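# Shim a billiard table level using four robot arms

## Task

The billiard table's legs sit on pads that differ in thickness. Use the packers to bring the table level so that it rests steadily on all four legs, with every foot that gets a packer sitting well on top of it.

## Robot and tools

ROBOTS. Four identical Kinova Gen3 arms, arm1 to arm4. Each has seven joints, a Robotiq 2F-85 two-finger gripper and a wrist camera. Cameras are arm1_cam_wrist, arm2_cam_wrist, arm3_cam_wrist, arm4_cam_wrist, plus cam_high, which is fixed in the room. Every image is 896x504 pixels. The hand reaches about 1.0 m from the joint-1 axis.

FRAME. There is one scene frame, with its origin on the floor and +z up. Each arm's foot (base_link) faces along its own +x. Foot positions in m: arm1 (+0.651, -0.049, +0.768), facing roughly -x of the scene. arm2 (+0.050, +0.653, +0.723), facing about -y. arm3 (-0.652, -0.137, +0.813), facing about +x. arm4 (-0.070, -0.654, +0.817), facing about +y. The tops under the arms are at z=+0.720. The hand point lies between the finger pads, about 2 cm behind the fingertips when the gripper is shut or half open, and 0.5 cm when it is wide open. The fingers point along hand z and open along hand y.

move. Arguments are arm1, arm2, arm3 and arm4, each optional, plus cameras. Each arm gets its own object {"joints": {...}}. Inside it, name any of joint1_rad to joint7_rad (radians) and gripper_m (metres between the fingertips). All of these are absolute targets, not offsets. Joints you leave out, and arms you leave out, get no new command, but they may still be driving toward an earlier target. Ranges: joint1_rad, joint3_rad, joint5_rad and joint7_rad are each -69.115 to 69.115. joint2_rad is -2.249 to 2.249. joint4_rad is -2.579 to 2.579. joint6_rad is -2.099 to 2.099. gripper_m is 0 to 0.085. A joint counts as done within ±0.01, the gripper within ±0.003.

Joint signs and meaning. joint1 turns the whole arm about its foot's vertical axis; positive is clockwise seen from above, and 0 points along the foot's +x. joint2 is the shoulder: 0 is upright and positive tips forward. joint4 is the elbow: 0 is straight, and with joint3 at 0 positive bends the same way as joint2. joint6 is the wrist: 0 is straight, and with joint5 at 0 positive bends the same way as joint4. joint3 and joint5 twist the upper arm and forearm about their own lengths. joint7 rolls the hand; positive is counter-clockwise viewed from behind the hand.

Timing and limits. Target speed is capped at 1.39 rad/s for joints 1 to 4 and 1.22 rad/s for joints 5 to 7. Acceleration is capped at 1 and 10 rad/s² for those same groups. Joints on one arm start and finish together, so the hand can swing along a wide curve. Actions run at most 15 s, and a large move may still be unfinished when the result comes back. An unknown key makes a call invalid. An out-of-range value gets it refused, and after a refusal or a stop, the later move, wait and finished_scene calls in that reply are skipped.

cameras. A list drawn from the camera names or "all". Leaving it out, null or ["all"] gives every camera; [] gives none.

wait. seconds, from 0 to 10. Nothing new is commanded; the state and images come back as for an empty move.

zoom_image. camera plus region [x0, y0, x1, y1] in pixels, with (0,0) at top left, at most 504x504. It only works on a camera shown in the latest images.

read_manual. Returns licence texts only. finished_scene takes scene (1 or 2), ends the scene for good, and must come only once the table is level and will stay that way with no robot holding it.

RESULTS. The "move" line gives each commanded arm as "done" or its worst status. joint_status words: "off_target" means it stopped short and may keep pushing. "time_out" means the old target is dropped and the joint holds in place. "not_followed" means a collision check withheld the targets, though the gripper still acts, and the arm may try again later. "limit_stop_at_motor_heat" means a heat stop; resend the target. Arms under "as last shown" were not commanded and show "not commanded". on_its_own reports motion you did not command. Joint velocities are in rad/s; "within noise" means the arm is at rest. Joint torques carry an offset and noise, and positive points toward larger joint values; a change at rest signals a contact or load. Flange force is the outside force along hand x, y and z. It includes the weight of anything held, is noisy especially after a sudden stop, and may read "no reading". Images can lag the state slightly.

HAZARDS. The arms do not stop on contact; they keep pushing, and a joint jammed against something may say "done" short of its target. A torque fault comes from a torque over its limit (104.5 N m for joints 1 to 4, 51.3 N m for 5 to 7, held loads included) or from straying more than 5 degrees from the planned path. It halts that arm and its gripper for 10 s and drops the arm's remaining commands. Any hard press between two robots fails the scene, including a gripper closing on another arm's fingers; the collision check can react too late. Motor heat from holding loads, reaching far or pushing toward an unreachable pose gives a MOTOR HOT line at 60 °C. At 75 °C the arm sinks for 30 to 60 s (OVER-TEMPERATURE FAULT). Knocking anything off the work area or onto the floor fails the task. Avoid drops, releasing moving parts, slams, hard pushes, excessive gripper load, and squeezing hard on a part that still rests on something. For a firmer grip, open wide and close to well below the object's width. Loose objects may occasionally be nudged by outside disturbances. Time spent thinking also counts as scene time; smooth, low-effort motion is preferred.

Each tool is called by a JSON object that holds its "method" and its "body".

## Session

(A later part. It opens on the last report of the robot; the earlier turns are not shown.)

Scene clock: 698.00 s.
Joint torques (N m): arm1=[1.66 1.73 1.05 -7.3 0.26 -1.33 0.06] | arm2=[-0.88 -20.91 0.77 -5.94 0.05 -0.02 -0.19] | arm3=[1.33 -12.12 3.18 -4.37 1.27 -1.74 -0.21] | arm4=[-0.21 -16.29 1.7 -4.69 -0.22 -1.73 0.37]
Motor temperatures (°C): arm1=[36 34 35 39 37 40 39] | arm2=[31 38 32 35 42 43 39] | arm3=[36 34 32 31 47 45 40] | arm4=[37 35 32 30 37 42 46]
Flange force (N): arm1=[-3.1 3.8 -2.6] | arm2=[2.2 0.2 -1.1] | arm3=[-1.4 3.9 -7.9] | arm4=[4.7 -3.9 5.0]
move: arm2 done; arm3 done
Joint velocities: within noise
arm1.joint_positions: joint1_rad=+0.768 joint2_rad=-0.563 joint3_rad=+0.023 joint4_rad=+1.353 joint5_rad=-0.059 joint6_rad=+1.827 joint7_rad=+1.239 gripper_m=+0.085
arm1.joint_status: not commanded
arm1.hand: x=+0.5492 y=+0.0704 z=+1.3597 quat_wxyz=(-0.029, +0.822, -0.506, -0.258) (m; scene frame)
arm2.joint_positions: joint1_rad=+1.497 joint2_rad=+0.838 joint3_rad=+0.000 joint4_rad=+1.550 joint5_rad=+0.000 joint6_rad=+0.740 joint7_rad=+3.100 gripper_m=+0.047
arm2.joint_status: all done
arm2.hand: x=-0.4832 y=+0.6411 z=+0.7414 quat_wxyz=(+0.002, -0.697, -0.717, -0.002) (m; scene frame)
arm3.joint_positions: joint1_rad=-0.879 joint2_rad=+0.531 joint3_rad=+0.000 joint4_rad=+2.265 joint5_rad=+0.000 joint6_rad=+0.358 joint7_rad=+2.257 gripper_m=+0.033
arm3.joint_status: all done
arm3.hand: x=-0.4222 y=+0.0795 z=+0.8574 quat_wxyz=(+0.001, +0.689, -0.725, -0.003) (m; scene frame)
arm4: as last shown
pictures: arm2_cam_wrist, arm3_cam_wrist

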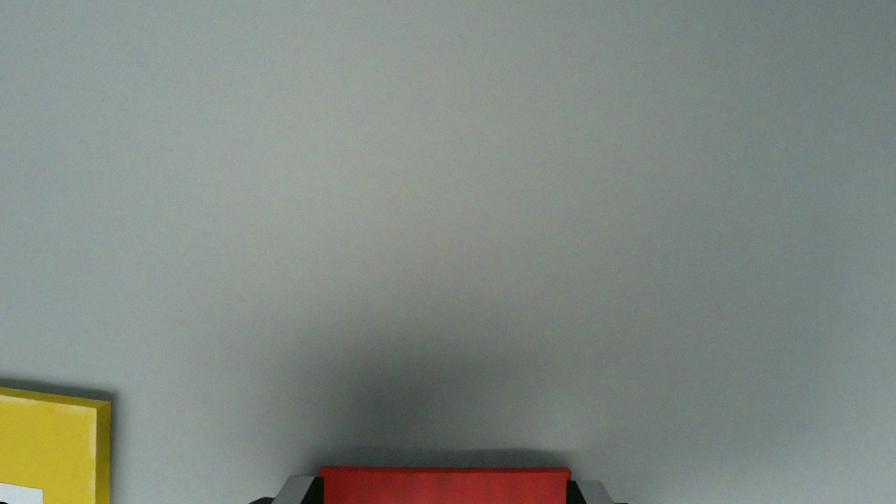

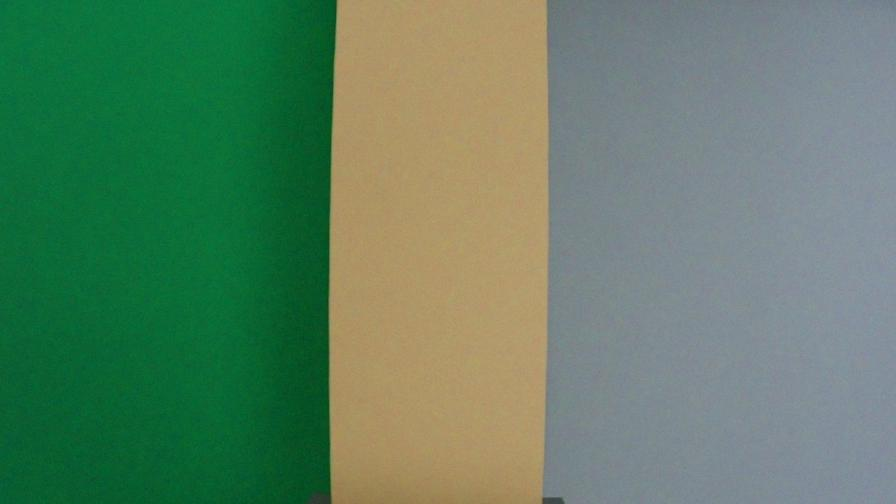

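{"method": "move", "body": {"arm2": {"joints": {"joint1_rad": 0.9982, "joint2_rad": 0.8254, "joint4_rad": 1.5721, "joint6_rad": 0.7302, "joint7_rad": 2.5167}}, "arm3": {"joints": {"joint1_rad": -0.88, "joint2_rad": 0.5301, "joint4_rad": 2.2668, "joint6_rad": 0.3572}}, "cameras": ["arm2_cam_wrist", "arm3_cam_wrist", "cam_high"]}}

Scene clock: 707.63 s.
Joint torques (N m): arm1=[1.64 1.76 1.02 -7.23 0.25 -1.3 0.05] | arm2=[-1.04 -20.68 0.67 -5.85 0 0 -0.18] | arm3=[-1.88 -11.84 -0.6 -1.08 0.31 -0.01 -0.09] | arm4=[-0.2 -16.38 1.69 -4.67 -0.23 -1.71 0.34]
Motor temperatures (°C): arm1=[36 34 35 39 37 40 39] | arm2=[31 38 32 35 42 43 39] | arm3=[36 35 32 31 47 45 40] | arm4=[37 35 32 30 37 42 46]
Flange force (N): arm1=[-3.2 3.8 -2.7] | arm2=[1.9 -1.2 -1.1] | arm3=[0.2 -8.2 -4.7] | arm4=[4.8 -3.9 5.3]
move: arm2 done; arm3 done
Joint velocities: within noise
arm1, arm4: as last shown
arm2.joint_positions: joint1_rad=+0.998 joint2_rad=+0.825 joint3_rad=+0.000 joint4_rad=+1.572 joint5_rad=+0.000 joint6_rad=+0.730 joint7_rad=+2.517 gripper_m=+0.047
arm2.joint_status: all done
arm2.hand: x=-0.4076 y=+0.3910 z=+0.7430 quat_wxyz=(-0.002, -0.727, -0.687, +0.000) (m; scene frame)
arm3.joint_positions: joint1_rad=-0.880 joint2_rad=+0.530 joint3_rad=+0.000 joint4_rad=+2.267 joint5_rad=+0.000 joint6_rad=+0.357 joint7_rad=+2.257 gripper_m=+0.033
arm3.joint_status: all done
arm3.hand: x=-0.4228 y=+0.0796 z=+0.8574 quat_wxyz=(+0.001, +0.689, -0.724, -0.003) (m; scene frame)
pictures: arm2_cam_wrist, arm3_cam_wrist, cam_high

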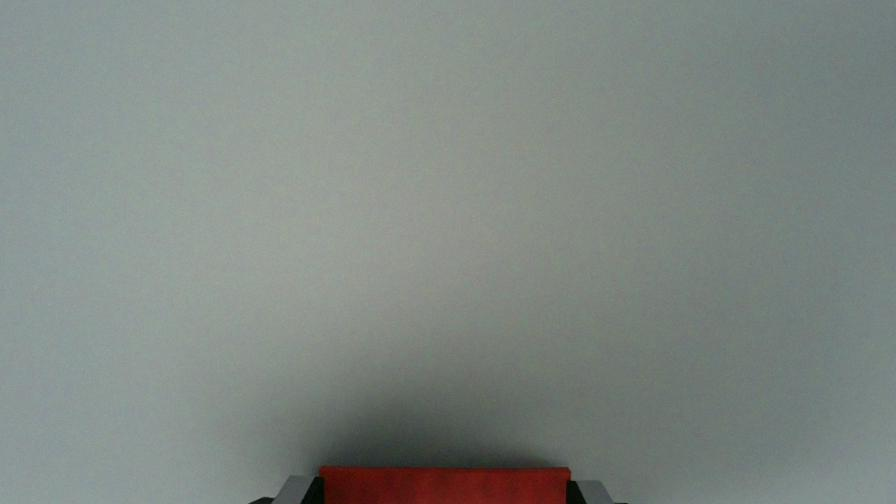

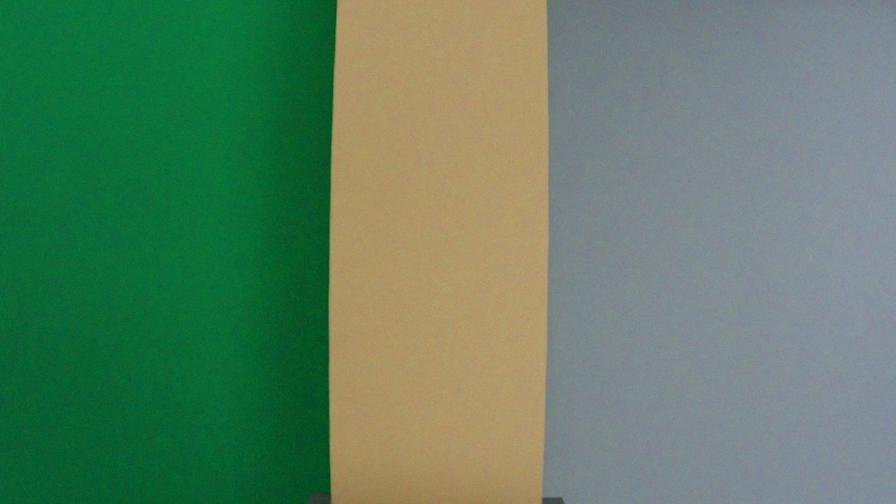

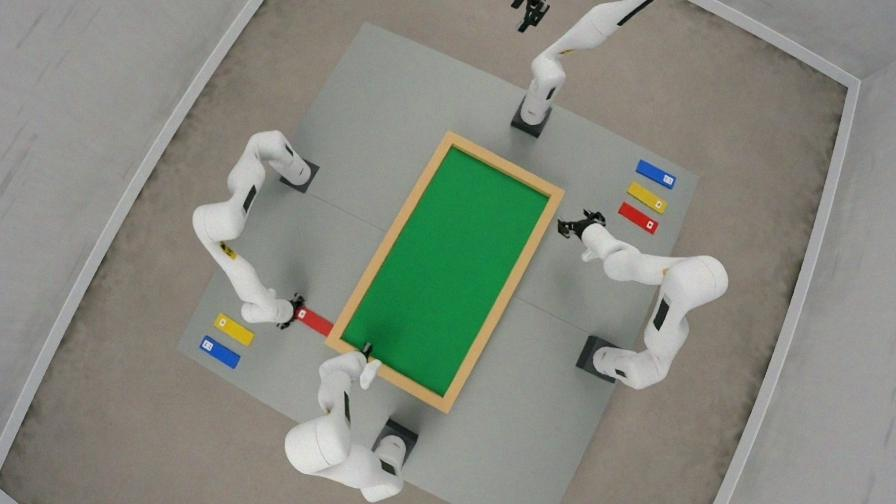

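{"method": "move", "body": {"arm3": {"joints": {"joint2_rad": 0.5214, "joint4_rad": 2.2648, "joint6_rad": 0.3679}}, "cameras": ["arm3_cam_wrist"]}}

Scene clock: 712.90 s.
Joint torques (N m): arm1=[1.62 1.72 1.05 -7.24 0.29 -1.32 0.02] | arm2=[-1.04 -20.65 0.68 -5.89 0.03 -0.02 -0.19] | arm3=[-3.86 -21.58 -2.67 -4.27 -0.37 0.18 -0.22] | arm4=[-0.24 -16.3 1.7 -4.66 -0.21 -1.71 0.35]
Motor temperatures (°C): arm1=[36 34 35 39 37 40 39] | arm2=[31 38 32 35 42 43 39] | arm3=[36 35 32 31 47 45 40] | arm4=[37 35 32 30 37 42 46]
Flange force (N): arm1=[-3.2 3.9 -2.8] | arm2=[2.0 -1.0 -1.2] | arm3=[3.8 -13.9 26.5] | arm4=[4.6 -4.0 5.0]
move: arm3 done
Joint velocities: within noise
arm1, arm2: as last shown
arm3.joint_positions: joint1_rad=-0.880 joint2_rad=+0.521 joint3_rad=+0.000 joint4_rad=+2.265 joint5_rad=+0.000 joint6_rad=+0.368 joint7_rad=+2.257 gripper_m=+0.033
arm3.joint_status: all done
arm3.hand: x=-0.4228 y=+0.0795 z=+0.8603 quat_wxyz=(+0.001, +0.689, -0.724, -0.003) (m; scene frame)
arm4.joint_positions: joint1_rad=+0.786 joint2_rad=+0.536 joint3_rad=+0.000 joint4_rad=+2.345 joint5_rad=+0.000 joint6_rad=-0.436 joint7_rad=+1.571 gripper_m=+0.085
arm4.joint_status: not commanded
arm4.hand: x=+0.2988 y=-0.3219 z=+0.9215 quat_wxyz=(-0.316, +0.359, -0.869, -0.130) (m; scene frame)
pictures: arm3_cam_wrist

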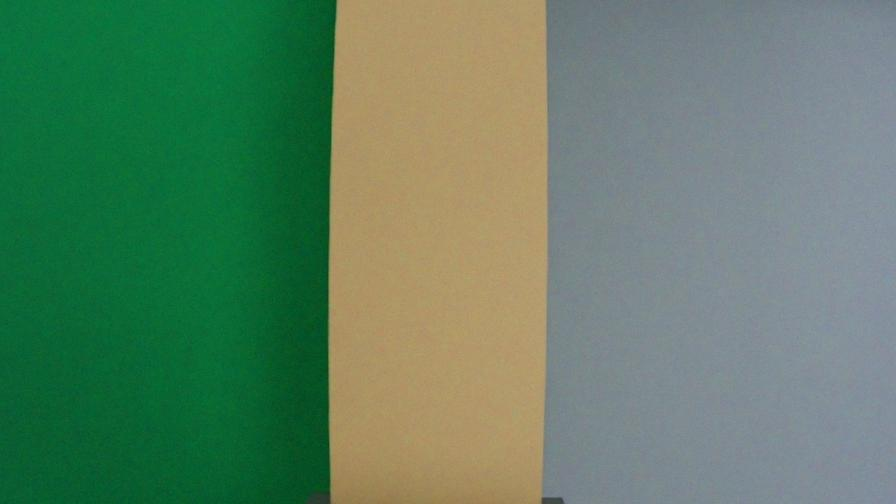

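{"method": "move", "body": {"arm3": {"joints": {"joint2_rad": 0.5098, "joint4_rad": 2.2622, "joint6_rad": 0.3821}}, "cameras": ["arm3_cam_wrist", "cam_high"]}}

Scene clock: 718.67 s.
Joint torques (N m): arm1=[1.59 1.74 1.07 -7.24 0.26 -1.34 0.02] | arm2=[-1.08 -20.66 0.69 -5.89 0.02 0.01 -0.17] | arm3=[-4.48 -21.82 -3.17 -3.66 -0.49 0.48 -0.27] | arm4=[-0.23 -16.35 1.67 -4.67 -0.22 -1.73 0.36]
Motor temperatures (°C): arm1=[36 34 35 39 37 40 39] | arm2=[31 38 32 35 42 43 39] | arm3=[36 35 32 31 47 45 40] | arm4=[37 35 32 30 37 42 46]
Flange force (N): arm1=[-3.1 3.9 -2.8] | arm2=[2.1 -1.0 -1.1] | arm3=[3.4 -17.2 27.8] | arm4=[4.6 -4.0 5.2]
move: arm3 done
Joint velocities: within noise
arm1, arm2, arm4: as last shown
arm3.joint_positions: joint1_rad=-0.880 joint2_rad=+0.510 joint3_rad=+0.000 joint4_rad=+2.262 joint5_rad=+0.000 joint6_rad=+0.382 joint7_rad=+2.257 gripper_m=+0.033
arm3.joint_status: all done
arm3.hand: x=-0.4229 y=+0.0794 z=+0.8643 quat_wxyz=(+0.001, +0.689, -0.724, -0.003) (m; scene frame)
pictures: arm3_cam_wrist, cam_high

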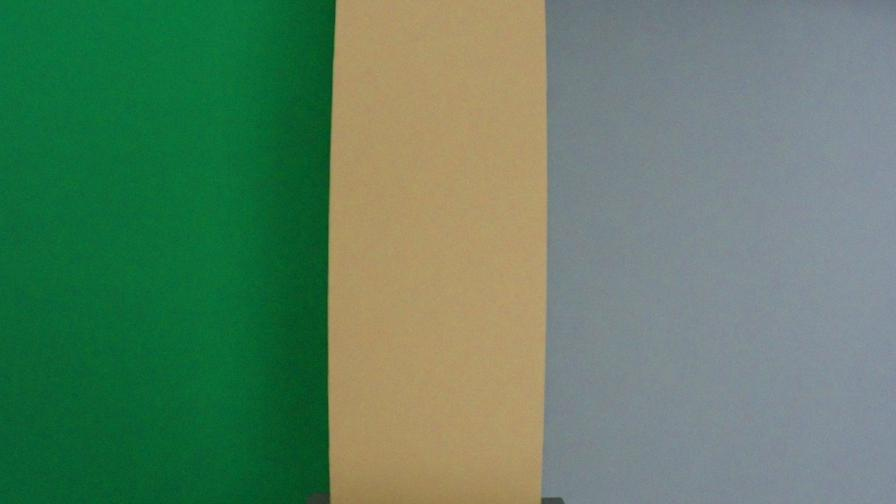

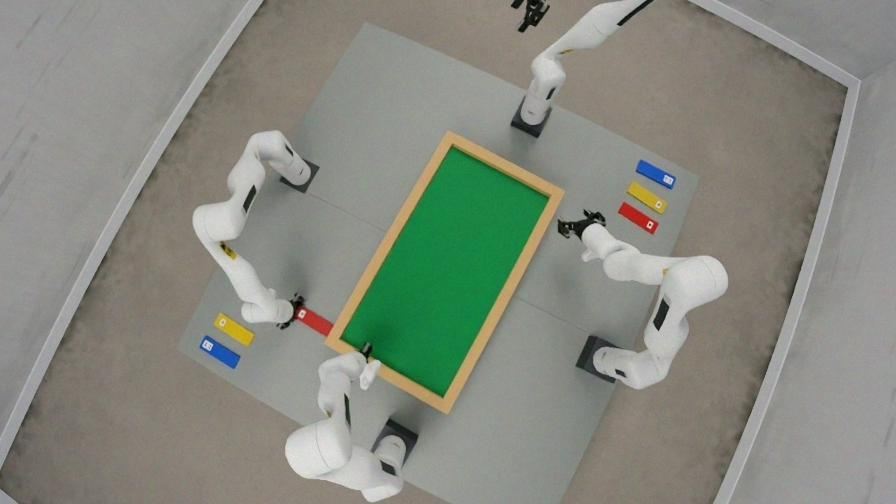

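{"method": "move", "body": {"arm2": {"joints": {"joint1_rad": 0.866, "joint2_rad": 0.9266, "joint4_rad": 1.3313, "joint6_rad": 0.8698, "joint7_rad": 2.3852}}, "cameras": ["arm2_cam_wrist", "arm3_cam_wrist", "cam_high"]}}

Scene clock: 737.07 s.
Joint torques (N m): arm1=[1.63 1.7 1.08 -7.25 0.3 -1.33 0.08] | arm2=[-1.1 -22.76 0.72 -6.8 0.01 0 -0.18] | arm3=[-3.99 -21.72 -2.57 -3.84 -0.26 0.39 -0.22] | arm4=[-0.19 -16.38 1.71 -4.69 -0.21 -1.72 0.38]
Motor temperatures (°C): arm1=[36 34 35 39 37 40 39] | arm2=[31 39 32 35 42 43 39] | arm3=[36 35 32 31 47 45 40] | arm4=[37 35 32 30 37 42 46]
Flange force (N): arm1=[-3.2 4.1 -2.8] | arm2=[1.9 -0.8 -1.1] | arm3=[2.7 -15.5 27.3] | arm4=[4.8 -3.8 5.2]
move: arm2 done
Joint velocities: within noise
arm1, arm3, arm4: as last shown
arm2.joint_positions: joint1_rad=+0.866 joint2_rad=+0.927 joint3_rad=+0.000 joint4_rad=+1.331 joint5_rad=+0.000 joint6_rad=+0.870 joint7_rad=+2.385 gripper_m=+0.047
arm2.joint_status: all done
arm2.hand: x=-0.4129 y=+0.2961 z=+0.7416 quat_wxyz=(-0.002, -0.727, -0.687, +0.000) (m; scene frame)
pictures: arm2_cam_wrist, arm3_cam_wrist, cam_high

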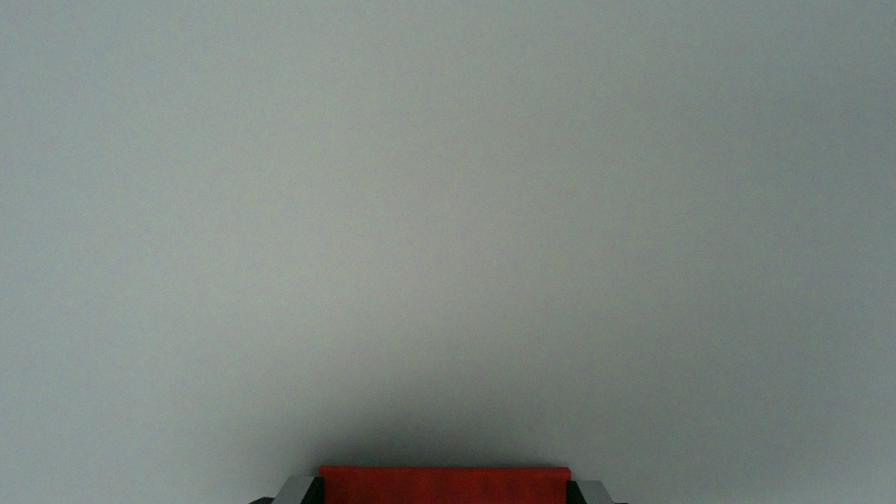

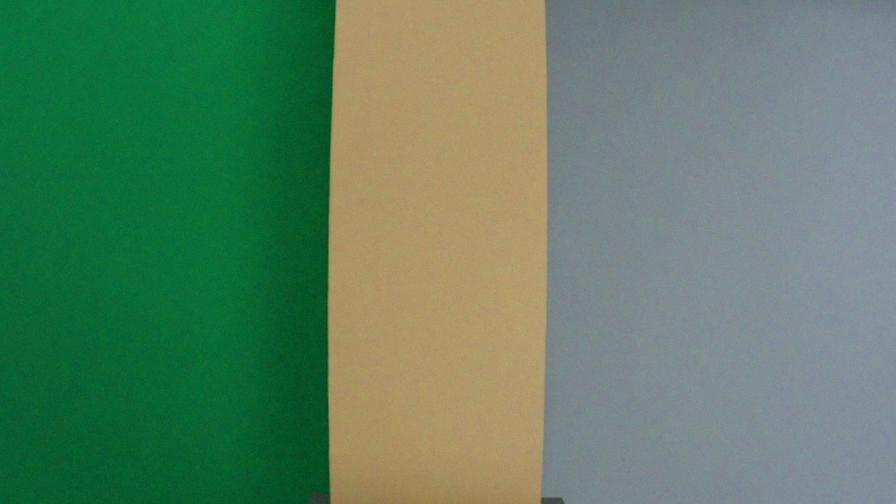

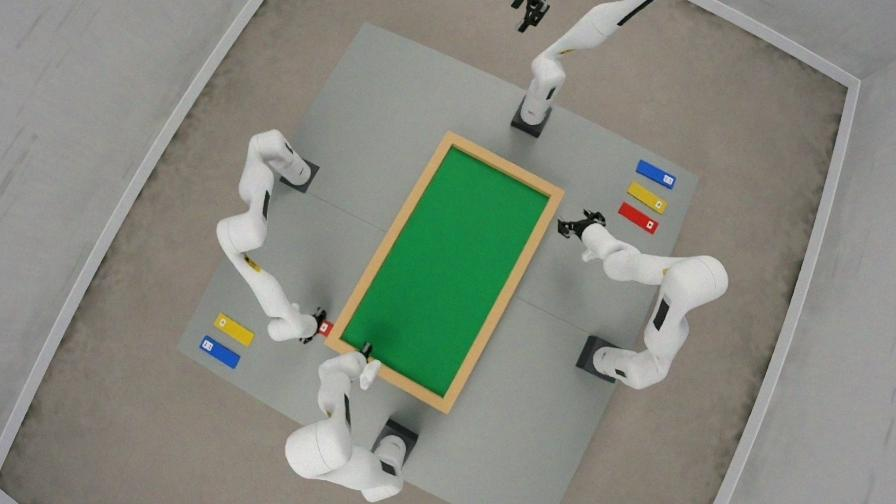

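{"method": "move", "body": {"arm2": {"joints": {"joint2_rad": 0.9289, "joint4_rad": 1.3319, "joint6_rad": 0.8668}}, "cameras": []}}

{"method": "move", "body": {"arm2": {"joints": {"gripper_m": 0.064}}, "cameras": ["arm2_cam_wrist"]}}

{"method": "move", "body": {"arm2": {"joints": {"joint1_rad": 0.9114, "joint2_rad": 0.6526, "joint4_rad": 1.216, "joint6_rad": 1.2591}}, "cameras": ["cam_high"]}}

{"method": "move", "body": {"arm2": {"joints": {"joint1_rad": 0.7725, "joint2_rad": 0.385, "joint4_rad": 2.044, "joint6_rad": 0.015, "joint7_rad": 1.571}}, "cameras": ["arm2_cam_wrist"]}}

{"method": "zoom_image", "body": {"camera": "arm2_cam_wrist", "region": [340, 100, 640, 320]}}

Scene clock: 768.17 s.
Joint torques (N m): arm1=[1.58 1.73 1.08 -7.26 0.24 -1.33 0.04] | arm2=[-1.12 -22.8 0.69 -6.78 0.01 0 -0.18] | arm3=[-3.92 -21.77 -2.54 -3.87 -0.31 0.38 -0.22] | arm4=[-0.21 -16.39 1.69 -4.71 -0.2 -1.74 0.36]
Motor temperatures (°C): arm1=[36 34 35 39 37 40 39] | arm2=[31 39 32 35 42 43 39] | arm3=[36 36 32 31 47 45 40] | arm4=[37 35 32 30 37 41 46]
Flange force (N): arm1=[-3.1 4.0 -2.7] | arm2=[1.9 -0.9 -1.1] | arm3=[2.6 -15.3 27.4] | arm4=[4.8 -3.9 5.2]
move: arm2 done
Joint velocities: within noise
arm1, arm3, arm4: as last shown
arm2.joint_positions: joint1_rad=+0.866 joint2_rad=+0.929 joint3_rad=+0.000 joint4_rad=+1.332 joint5_rad=+0.000 joint6_rad=+0.867 joint7_rad=+2.385 gripper_m=+0.047
arm2.joint_status: all done
arm2.hand: x=-0.4129 y=+0.2960 z=+0.7401 quat_wxyz=(-0.002, -0.727, -0.687, +0.000) (m; scene frame)
pictures: none
No camera images: "cameras" was empty.

Scene clock: 768.90 s.
Joint torques (N m): arm1=[1.59 1.7 1.06 -7.26 0.23 -1.3 0.05] | arm2=[-1.11 -22.6 0.66 -6.67 0.02 0.04 -0.21] | arm3=[-3.9 -21.76 -2.53 -3.83 -0.27 0.37 -0.25] | arm4=[-0.24 -16.33 1.7 -4.66 -0.19 -1.71 0.36]
Motor temperatures (°C): arm1=[36 34 35 39 37 40 39] | arm2=[31 39 32 35 42 43 39] | arm3=[36 36 32 31 47 45 40] | arm4=[37 35 32 30 37 41 46]
Flange force (N): arm1=[-3.2 4.0 -2.6] | arm2=[1.9 -0.9 -1.4] | arm3=[2.5 -15.4 27.3] | arm4=[4.7 -3.9 5.2]
move: arm2 done
Joint velocities: within noise
arm1, arm3, arm4: as last shown
arm2.joint_positions: joint1_rad=+0.866 joint2_rad=+0.929 joint3_rad=+0.000 joint4_rad=+1.332 joint5_rad=+0.000 joint6_rad=+0.867 joint7_rad=+2.385 gripper_m=+0.064
arm2.joint_status: all done
arm2.hand: x=-0.4129 y=+0.2960 z=+0.7401 quat_wxyz=(-0.002, -0.727, -0.687, +0.000) (m; scene frame)
pictures: arm2_cam_wrist

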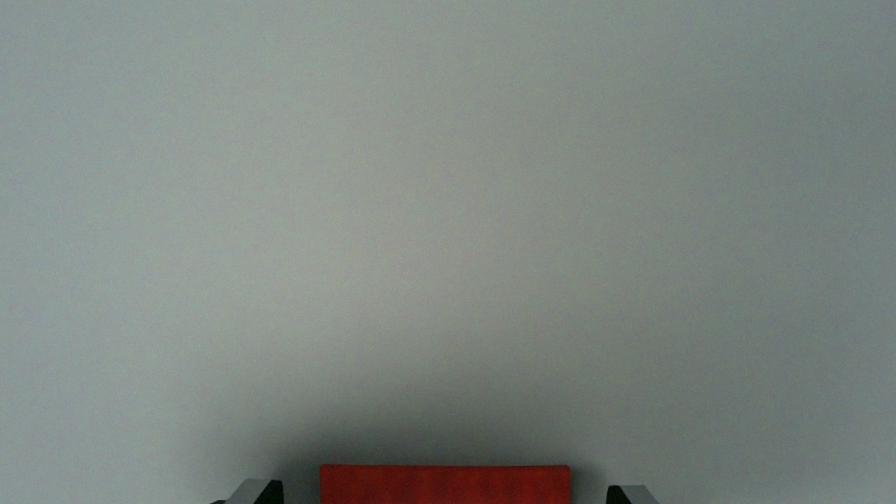

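Scene clock: 770.30 s.
Joint torques (N m): arm1=[1.64 1.76 1.05 -7.26 0.23 -1.34 0.07] | arm2=[-1.08 -20.52 0.62 -8.48 0.02 0.02 -0.16] | arm3=[-3.88 -21.71 -2.53 -3.82 -0.26 0.38 -0.21] | arm4=[-0.23 -16.36 1.69 -4.67 -0.21 -1.72 0.38]
Motor temperatures (°C): arm1=[36 34 35 39 37 40 39] | arm2=[31 39 32 35 42 43 39] | arm3=[36 36 32 31 47 45 40] | arm4=[37 35 32 30 37 41 46]
Flange force (N): arm1=[-3.1 3.9 -2.7] | arm2=[2.2 -0.4 -0.8] | arm3=[2.4 -15.2 27.2] | arm4=[4.7 -4.0 5.2]
move: arm2 done
Joint velocities: within noise
arm1, arm3, arm4: as last shown
arm2.joint_positions: joint1_rad=+0.911 joint2_rad=+0.653 joint3_rad=+0.000 joint4_rad=+1.216 joint5_rad=+0.000 joint6_rad=+1.259 joint7_rad=+2.385 gripper_m=+0.064
arm2.joint_status: all done
arm2.hand: x=-0.4127 y=+0.3306 z=+0.9306 quat_wxyz=(-0.002, -0.742, -0.670, +0.000) (m; scene frame)
pictures: cam_high

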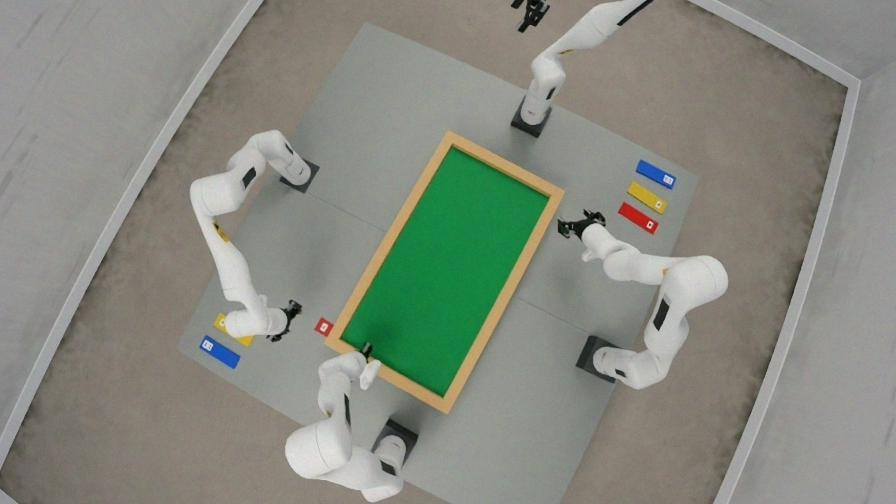

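Scene clock: 772.47 s.
Joint torques (N m): arm1=[1.63 1.71 1.04 -7.24 0.25 -1.33 0.08] | arm2=[-1.07 -15.04 0.42 -7.53 0.01 -1.87 -0.17] | arm3=[-3.93 -21.79 -2.6 -3.85 -0.29 0.39 -0.2] | arm4=[-0.23 -16.35 1.67 -4.7 -0.23 -1.72 0.36]
Motor temperatures (°C): arm1=[36 34 35 39 37 40 39] | arm2=[31 39 32 35 42 43 39] | arm3=[36 36 32 31 47 45 40] | arm4=[37 35 32 30 37 41 46]
Flange force (N): arm1=[-3.2 3.9 -2.8] | arm2=[-0.6 -7.6 -1.4] | arm3=[2.5 -15.4 27.5] | arm4=[4.8 -4.0 5.1]
move: arm2 done
Joint velocities: within noise
arm1.joint_positions: joint1_rad=+0.768 joint2_rad=-0.563 joint3_rad=+0.023 joint4_rad=+1.353 joint5_rad=-0.059 joint6_rad=+1.827 joint7_rad=+1.239 gripper_m=+0.085
arm1.joint_status: not commanded
arm1.hand: x=+0.5492 y=+0.0704 z=+1.3597 quat_wxyz=(-0.029, +0.822, -0.506, -0.258) (m; scene frame)
arm2.joint_positions: joint1_rad=+0.772 joint2_rad=+0.385 joint3_rad=+0.000 joint4_rad=+2.044 joint5_rad=+0.000 joint6_rad=+0.015 joint7_rad=+1.571 gripper_m=+0.064
arm2.joint_status: all done
arm2.hand: x=-0.3658 y=+0.2679 z=+0.9136 quat_wxyz=(-0.132, -0.869, -0.363, +0.308) (m; scene frame)
arm3, arm4: as last shown
pictures: arm2_cam_wrist

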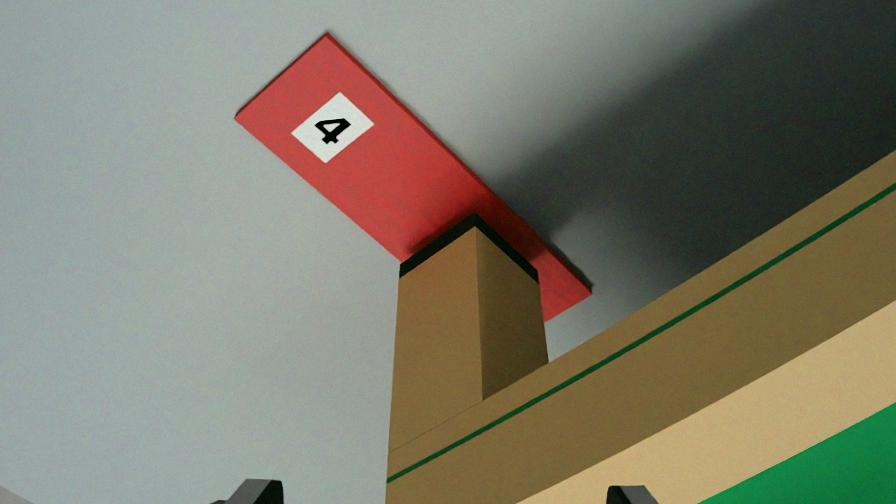

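Scaled by 1.680 from the camera's 896x504 image, which has a finer 1280x720 frame.

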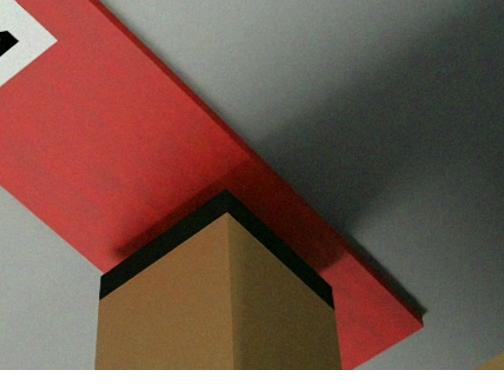

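{"method": "move", "body": {"arm2": {"joints": {"joint1_rad": 0.9114, "joint2_rad": 0.6526, "joint4_rad": 1.216, "joint6_rad": 1.2591, "joint7_rad": 2.3883}}, "cameras": []}}

{"method": "move", "body": {"arm2": {"joints": {"joint1_rad": 0.8709, "joint2_rad": 0.933, "joint4_rad": 1.3205, "joint6_rad": 0.8742, "joint7_rad": 2.3883}}, "cameras": ["arm2_cam_wrist"]}}

{"method": "move", "body": {"arm2": {"joints": {"gripper_m": 0.0455}}, "cameras": ["arm2_cam_wrist"]}}

Scene clock: 823.10 s.
Joint torques (N m): arm1=[1.6 1.71 1.04 -7.26 0.26 -1.3 0.05] | arm2=[-1.07 -20.53 0.63 -8.5 0.03 0.02 -0.18] | arm3=[-3.94 -21.74 -2.6 -3.86 -0.28 0.4 -0.23] | arm4=[-0.21 -16.34 1.69 -4.66 -0.22 -1.71 0.37]
Motor temperatures (°C): arm1=[36 33 35 39 37 40 39] | arm2=[31 39 32 35 42 43 39] | arm3=[36 37 32 30 47 45 40] | arm4=[37 35 32 30 37 41 46]
Flange force (N): arm1=[-3.2 3.9 -2.6] | arm2=[2.2 -0.3 -0.8] | arm3=[2.6 -15.3 27.4] | arm4=[4.7 -3.9 5.2]
move: arm2 done
Joint velocities: within noise
arm1, arm3, arm4: as last shown
arm2.joint_positions: joint1_rad=+0.911 joint2_rad=+0.653 joint3_rad=+0.000 joint4_rad=+1.216 joint5_rad=+0.000 joint6_rad=+1.259 joint7_rad=+2.388 gripper_m=+0.064
arm2.joint_status: all done
arm2.hand: x=-0.4128 y=+0.3306 z=+0.9306 quat_wxyz=(-0.002, -0.741, -0.672, +0.000) (m; scene frame)
pictures: none
No camera images: "cameras" was empty.

Scene clock: 824.50 s.
Joint torques (N m): arm1=[1.62 1.7 1 -7.26 0.26 -1.32 0.04] | arm2=[-1.12 -22.71 0.68 -6.72 0.01 0.01 -0.19] | arm3=[-3.89 -21.78 -2.53 -3.83 -0.32 0.4 -0.21] | arm4=[-0.22 -16.37 1.67 -4.65 -0.23 -1.7 0.37]
Motor temperatures (°C): arm1=[36 33 35 39 37 40 39] | arm2=[31 39 32 35 42 43 39] | arm3=[36 37 32 30 47 45 40] | arm4=[37 35 32 30 37 41 46]
Flange force (N): arm1=[-3.2 3.7 -2.7] | arm2=[1.8 -1.0 -1.4] | arm3=[2.4 -15.3 27.5] | arm4=[4.8 -4.0 5.3]
move: arm2 done
Joint velocities: within noise
arm1, arm3: as last shown
arm2.joint_positions: joint1_rad=+0.871 joint2_rad=+0.933 joint3_rad=+0.000 joint4_rad=+1.321 joint5_rad=+0.000 joint6_rad=+0.874 joint7_rad=+2.388 gripper_m=+0.064
arm2.joint_status: all done
arm2.hand: x=-0.4165 y=+0.2967 z=+0.7405 quat_wxyz=(-0.002, -0.727, -0.686, +0.000) (m; scene frame)
arm4.joint_positions: joint1_rad=+0.786 joint2_rad=+0.536 joint3_rad=+0.000 joint4_rad=+2.345 joint5_rad=+0.000 joint6_rad=-0.436 joint7_rad=+1.571 gripper_m=+0.085
arm4.joint_status: not commanded
arm4.hand: x=+0.2988 y=-0.3219 z=+0.9215 quat_wxyz=(-0.316, +0.359, -0.869, -0.130) (m; scene frame)
pictures: arm2_cam_wrist

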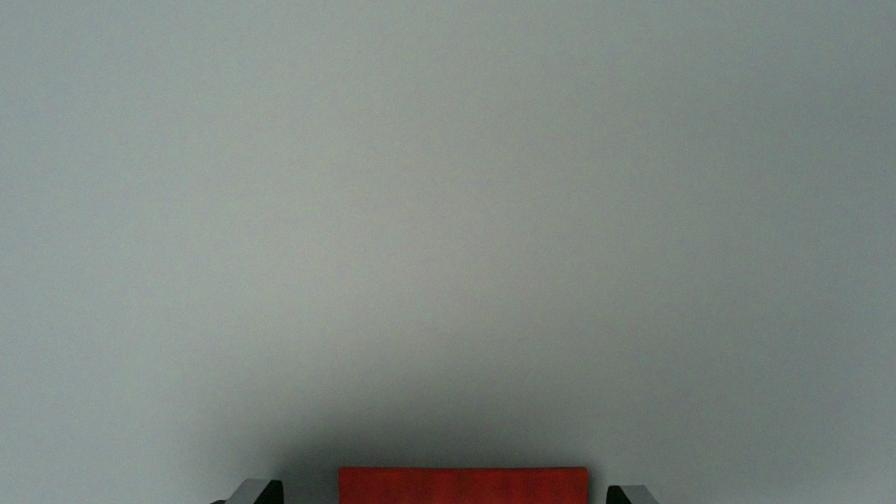

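Scene clock: 825.20 s.
Joint torques (N m): arm1=[1.61 1.77 1.08 -7.28 0.24 -1.31 0.05] | arm2=[-1.04 -10.29 0.56 -2.1 0.07 -0.66 -0.18] | arm3=[-3.95 -21.77 -2.58 -3.85 -0.29 0.41 -0.23] | arm4=[-0.22 -16.39 1.68 -4.68 -0.22 -1.72 0.37]
Motor temperatures (°C): arm1=[36 33 35 39 37 40 39] | arm2=[31 39 32 35 42 43 39] | arm3=[36 37 32 30 47 45 40] | arm4=[37 35 32 30 37 41 46]
Flange force (N): arm1=[-2.9 3.9 -2.5] | arm2=[2.1 -0.4 -23.8] | arm3=[2.6 -15.4 27.5] | arm4=[4.8 -3.9 5.3]
move: arm2 done
Joint velocities: within noise
arm1, arm4: as last shown
arm2.joint_positions: joint1_rad=+0.871 joint2_rad=+0.933 joint3_rad=+0.000 joint4_rad=+1.320 joint5_rad=+0.000 joint6_rad=+0.874 joint7_rad=+2.388 gripper_m=+0.046
arm2.joint_status: all done
arm2.hand: x=-0.4165 y=+0.2967 z=+0.7405 quat_wxyz=(-0.002, -0.727, -0.686, +0.000) (m; scene frame)
arm3.joint_positions: joint1_rad=-0.880 joint2_rad=+0.510 joint3_rad=+0.000 joint4_rad=+2.262 joint5_rad=+0.000 joint6_rad=+0.382 joint7_rad=+2.257 gripper_m=+0.033
arm3.joint_status: not commanded
arm3.hand: x=-0.4229 y=+0.0794 z=+0.8643 quat_wxyz=(+0.001, +0.689, -0.724, -0.003) (m; scene frame)
pictures: arm2_cam_wrist

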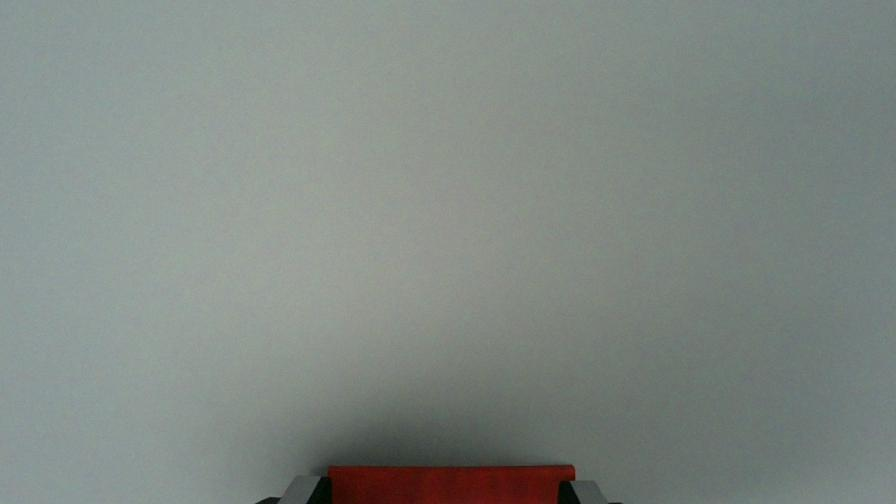

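{"method": "move", "body": {"arm2": {"joints": {"gripper_m": 0.064}}, "cameras": ["arm2_cam_wrist"]}}

{"method": "move", "body": {"arm2": {"joints": {"joint2_rad": 0.9361, "joint4_rad": 1.3213, "joint6_rad": 0.8703}}, "cameras": ["arm2_cam_wrist"]}}

{"method": "move", "body": {"arm2": {"joints": {"gripper_m": 0.046}}, "cameras": ["arm2_cam_wrist"]}}

Scene clock: 844.13 s.
Joint torques (N m): arm1=[1.63 1.69 1.04 -7.29 0.23 -1.31 0.04] | arm2=[-1.09 -22.69 0.73 -6.74 0.04 0.01 -0.18] | arm3=[-3.96 -21.75 -2.61 -3.82 -0.27 0.41 -0.24] | arm4=[-0.25 -16.31 1.67 -4.71 -0.22 -1.73 0.36]
Motor temperatures (°C): arm1=[36 33 35 39 37 40 39] | arm2=[31 39 32 35 42 43 38] | arm3=[36 37 32 30 46 45 40] | arm4=[37 35 32 30 37 41 46]
Flange force (N): arm1=[-3.2 3.8 -2.6] | arm2=[1.8 -0.9 -1.4] | arm3=[2.6 -15.5 27.4] | arm4=[4.7 -4.0 5.0]
move: arm2 done
Joint velocities: within noise
arm1, arm3, arm4: as last shown
arm2.joint_positions: joint1_rad=+0.871 joint2_rad=+0.933 joint3_rad=+0.000 joint4_rad=+1.321 joint5_rad=+0.000 joint6_rad=+0.874 joint7_rad=+2.388 gripper_m=+0.064
arm2.joint_status: all done
arm2.hand: x=-0.4165 y=+0.2968 z=+0.7405 quat_wxyz=(-0.002, -0.727, -0.686, +0.000) (m; scene frame)
pictures: arm2_cam_wrist

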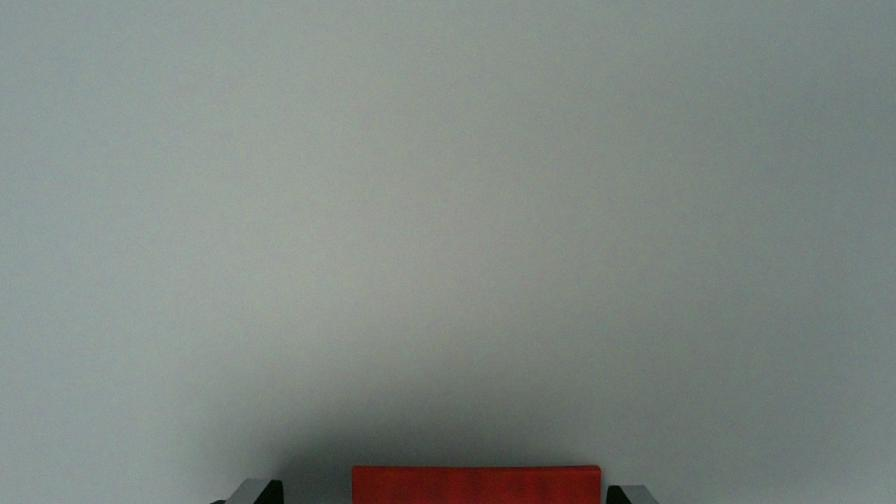

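Scene clock: 844.57 s.
Joint torques (N m): arm1=[1.63 1.72 1.04 -7.24 0.27 -1.35 0.05] | arm2=[-1.11 -22.71 0.69 -6.69 0.01 0.01 -0.19] | arm3=[-3.94 -21.73 -2.62 -3.84 -0.26 0.41 -0.2] | arm4=[-0.24 -16.35 1.67 -4.66 -0.22 -1.71 0.37]
Motor temperatures (°C): arm1=[36 33 35 39 37 40 39] | arm2=[31 39 32 35 42 43 38] | arm3=[36 37 32 30 46 45 40] | arm4=[37 35 32 30 37 41 46]
Flange force (N): arm1=[-3.2 3.9 -2.9] | arm2=[1.8 -1.0 -1.4] | arm3=[2.6 -15.3 27.4] | arm4=[4.7 -4.0 5.2]
move: arm2 done
Joint velocities: within noise
arm1, arm3, arm4: as last shown
arm2.joint_positions: joint1_rad=+0.871 joint2_rad=+0.936 joint3_rad=+0.000 joint4_rad=+1.321 joint5_rad=+0.000 joint6_rad=+0.870 joint7_rad=+2.388 gripper_m=+0.064
arm2.joint_status: all done
arm2.hand: x=-0.4165 y=+0.2967 z=+0.7385 quat_wxyz=(-0.002, -0.727, -0.686, +0.000) (m; scene frame)
pictures: arm2_cam_wrist

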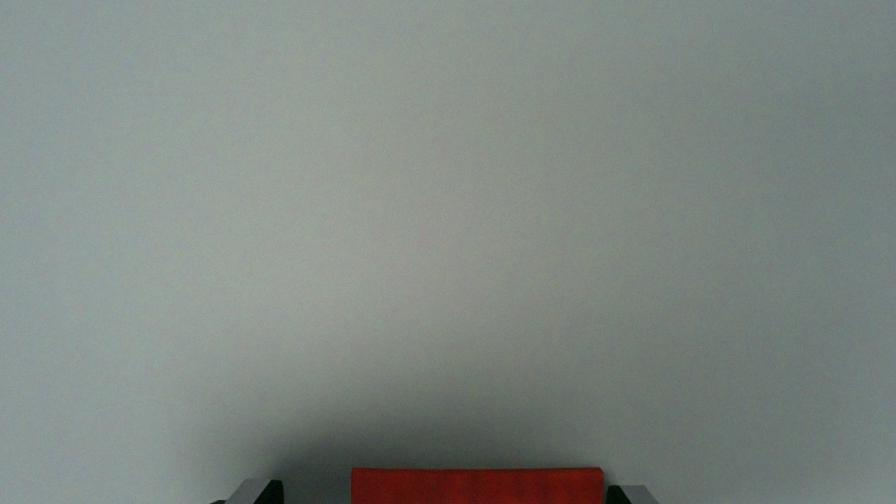

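Scene clock: 845.50 s.
Joint torques (N m): arm1=[1.62 1.7 1 -7.25 0.24 -1.32 0.03] | arm2=[-1.6 8.11 0.46 5.46 0.5 -1.61 -0.25] | arm3=[-3.92 -21.79 -2.53 -3.84 -0.26 0.36 -0.23] | arm4=[-0.22 -16.35 1.67 -4.72 -0.21 -1.72 0.37]
Motor temperatures (°C): arm1=[36 33 35 39 37 40 39] | arm2=[31 39 32 35 42 43 38] | arm3=[36 37 32 30 46 45 40] | arm4=[37 35 32 30 37 41 46]
Flange force (N): arm1=[-3.3 3.7 -2.8] | arm2=[1.3 -2.9 -57.2] | arm3=[2.5 -15.5 27.4] | arm4=[4.8 -3.9 5.1]
move: arm2 done
Joint velocities: within noise
arm1, arm3, arm4: as last shown
arm2.joint_positions: joint1_rad=+0.871 joint2_rad=+0.936 joint3_rad=+0.000 joint4_rad=+1.321 joint5_rad=+0.000 joint6_rad=+0.870 joint7_rad=+2.388 gripper_m=+0.046
arm2.joint_status: all done
arm2.hand: x=-0.4165 y=+0.2967 z=+0.7385 quat_wxyz=(-0.002, -0.727, -0.686, +0.000) (m; scene frame)
pictures: arm2_cam_wrist

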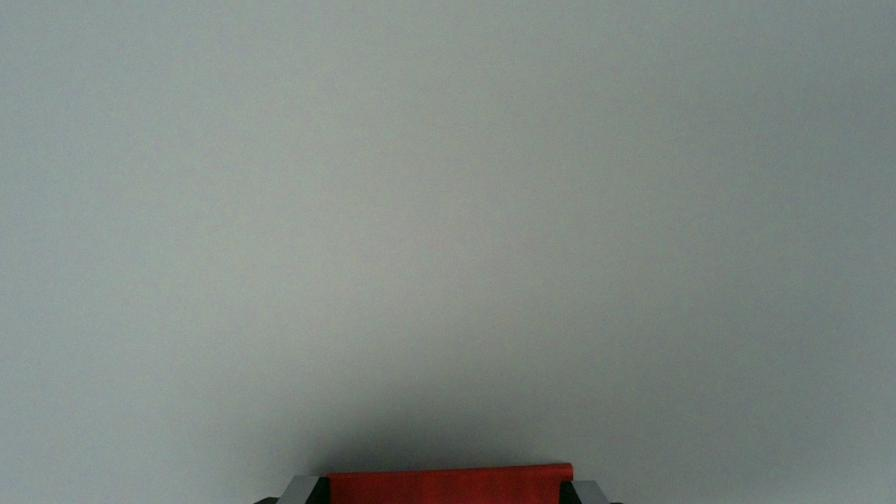

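{"method": "move", "body": {"arm2": {"joints": {"joint2_rad": 0.9268, "joint4_rad": 1.3189, "joint6_rad": 0.8821}}, "cameras": ["arm2_cam_wrist"]}}

{"method": "move", "body": {"arm2": {"joints": {"gripper_m": 0.062}}, "cameras": ["arm2_cam_wrist"]}}

Scene clock: 866.63 s.
Joint torques (N m): arm1=[1.65 1.7 1.02 -7.31 0.26 -1.33 0.04] | arm2=[-1.14 -22.62 0.7 -6.76 0.01 0.01 -0.2] | arm3=[-3.92 -21.76 -2.58 -3.88 -0.3 0.38 -0.25] | arm4=[-0.23 -16.37 1.69 -4.7 -0.22 -1.71 0.37]
Motor temperatures (°C): arm1=[36 33 35 39 37 40 39] | arm2=[31 38 32 35 42 43 38] | arm3=[36 37 32 30 46 45 40] | arm4=[37 35 32 30 37 41 46]
Flange force (N): arm1=[-3.1 3.7 -2.5] | arm2=[1.9 -0.9 -1.5] | arm3=[2.6 -15.3 27.4] | arm4=[4.9 -4.0 5.2]
move: arm2 done
Joint velocities: within noise
arm1, arm3, arm4: as last shown
arm2.joint_positions: joint1_rad=+0.871 joint2_rad=+0.927 joint3_rad=+0.000 joint4_rad=+1.319 joint5_rad=+0.000 joint6_rad=+0.882 joint7_rad=+2.388 gripper_m=+0.046
arm2.joint_status: all done
arm2.hand: x=-0.4165 y=+0.2967 z=+0.7445 quat_wxyz=(-0.002, -0.727, -0.686, +0.000) (m; scene frame)
pictures: arm2_cam_wrist

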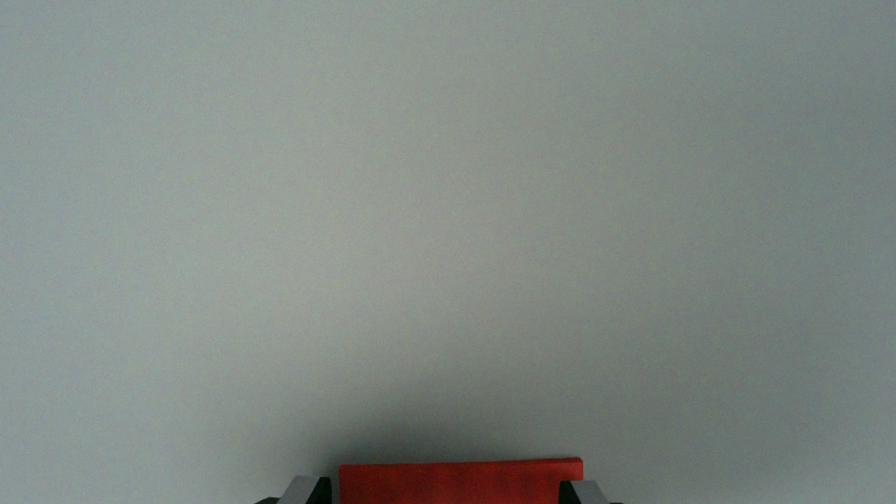

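Scene clock: 867.33 s.
Joint torques (N m): arm1=[1.62 1.72 1.05 -7.24 0.25 -1.35 0.05] | arm2=[-1.09 -22.63 0.69 -6.73 0.03 0.01 -0.19] | arm3=[-3.89 -21.74 -2.58 -3.83 -0.25 0.35 -0.22] | arm4=[-0.24 -16.39 1.7 -4.72 -0.22 -1.72 0.37]
Motor temperatures (°C): arm1=[36 33 35 39 37 40 39] | arm2=[31 38 32 35 42 43 38] | arm3=[36 37 32 30 46 45 40] | arm4=[37 35 32 30 37 41 46]
Flange force (N): arm1=[-3.2 3.9 -2.9] | arm2=[1.7 -1.0 -1.5] | arm3=[2.4 -15.3 27.2] | arm4=[4.9 -4.1 5.2]
move: arm2 done
Joint velocities: within noise
arm1.joint_positions: joint1_rad=+0.768 joint2_rad=-0.563 joint3_rad=+0.023 joint4_rad=+1.353 joint5_rad=-0.059 joint6_rad=+1.827 joint7_rad=+1.239 gripper_m=+0.085
arm1.joint_status: not commanded
arm1.hand: x=+0.5492 y=+0.0704 z=+1.3597 quat_wxyz=(-0.029, +0.822, -0.506, -0.258) (m; scene frame)
arm2.joint_positions: joint1_rad=+0.871 joint2_rad=+0.927 joint3_rad=+0.000 joint4_rad=+1.319 joint5_rad=+0.000 joint6_rad=+0.882 joint7_rad=+2.388 gripper_m=+0.062
arm2.joint_status: all done
arm2.hand: x=-0.4166 y=+0.2967 z=+0.7445 quat_wxyz=(-0.002, -0.727, -0.686, +0.000) (m; scene frame)
arm3, arm4: as last shown
pictures: arm2_cam_wrist

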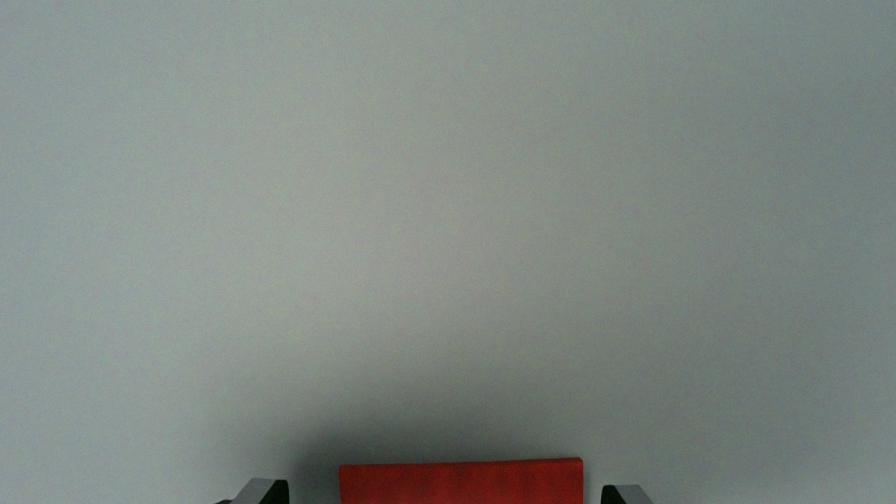

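{"method": "move", "body": {"arm2": {"joints": {"joint1_rad": 0.8673, "joint2_rad": 0.9313, "joint4_rad": 1.3314, "joint6_rad": 0.8651, "joint7_rad": 2.4143}}, "cameras": ["arm2_cam_wrist"]}}

{"method": "move", "body": {"arm2": {"joints": {"gripper_m": 0.054}}, "cameras": ["arm2_cam_wrist"]}}

Scene clock: 901.77 s.
Joint torques (N m): arm1=[1.6 1.72 1.03 -7.25 0.27 -1.34 0.04] | arm2=[-1.08 -22.62 0.7 -6.68 0.03 0.02 -0.18] | arm3=[-3.95 -21.78 -2.53 -3.87 -0.3 0.35 -0.22] | arm4=[-0.23 -16.35 1.66 -4.72 -0.21 -1.73 0.35]
Motor temperatures (°C): arm1=[36 33 35 39 37 40 39] | arm2=[31 39 32 35 42 43 38] | arm3=[36 37 32 30 46 45 40] | arm4=[37 35 32 30 37 41 46]
Flange force (N): arm1=[-3.2 3.9 -2.8] | arm2=[1.9 -0.8 -1.4] | arm3=[2.6 -15.4 27.3] | arm4=[4.8 -3.9 5.1]
move: arm2 done
Joint velocities: within noise
arm1, arm3, arm4: as last shown
arm2.joint_positions: joint1_rad=+0.867 joint2_rad=+0.931 joint3_rad=+0.000 joint4_rad=+1.331 joint5_rad=+0.000 joint6_rad=+0.865 joint7_rad=+2.414 gripper_m=+0.062
arm2.joint_status: all done
arm2.hand: x=-0.4135 y=+0.2965 z=+0.7388 quat_wxyz=(-0.002, -0.717, -0.697, +0.000) (m; scene frame)
pictures: arm2_cam_wrist

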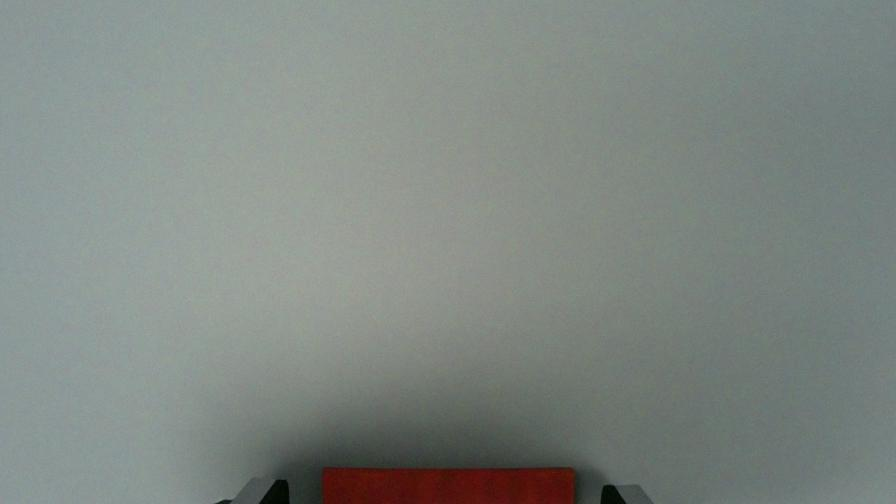

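Scene clock: 902.37 s.
Joint torques (N m): arm1=[1.63 1.75 0.98 -7.26 0.28 -1.34 0.02] | arm2=[-1.13 -22.63 0.7 -6.69 0.03 0 -0.18] | arm3=[-3.91 -21.73 -2.54 -3.81 -0.29 0.38 -0.23] | arm4=[-0.26 -16.39 1.7 -4.69 -0.22 -1.7 0.35]
Motor temperatures (°C): arm1=[36 33 35 39 37 40 39] | arm2=[31 39 32 35 42 43 38] | arm3=[36 37 32 30 46 45 40] | arm4=[37 35 32 30 37 41 46]
Flange force (N): arm1=[-3.2 3.6 -2.8] | arm2=[1.9 -0.9 -1.4] | arm3=[2.5 -15.4 27.3] | arm4=[4.9 -4.1 5.3]
move: arm2 done
Joint velocities: within noise
arm1, arm3: as last shown
arm2.joint_positions: joint1_rad=+0.867 joint2_rad=+0.931 joint3_rad=+0.000 joint4_rad=+1.331 joint5_rad=+0.000 joint6_rad=+0.865 joint7_rad=+2.414 gripper_m=+0.054
arm2.joint_status: all done
arm2.hand: x=-0.4135 y=+0.2965 z=+0.7388 quat_wxyz=(-0.002, -0.717, -0.697, +0.000) (m; scene frame)
arm4.joint_positions: joint1_rad=+0.786 joint2_rad=+0.536 joint3_rad=+0.000 joint4_rad=+2.345 joint5_rad=+0.000 joint6_rad=-0.436 joint7_rad=+1.571 gripper_m=+0.085
arm4.joint_status: not commanded
arm4.hand: x=+0.2988 y=-0.3219 z=+0.9215 quat_wxyz=(-0.316, +0.359, -0.869, -0.130) (m; scene frame)
pictures: arm2_cam_wrist

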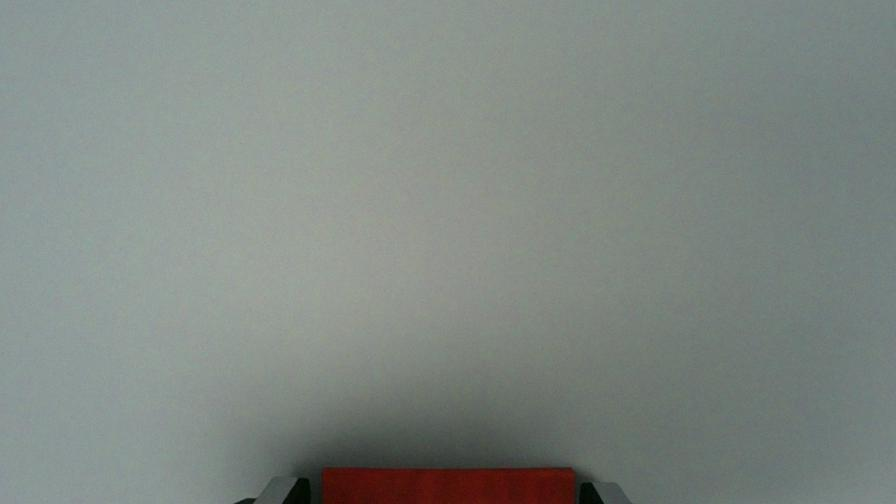

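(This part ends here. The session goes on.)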